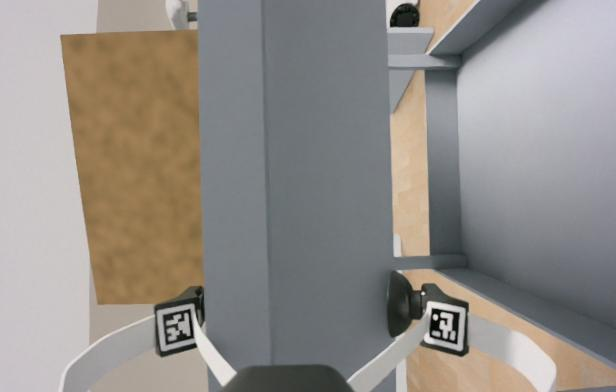

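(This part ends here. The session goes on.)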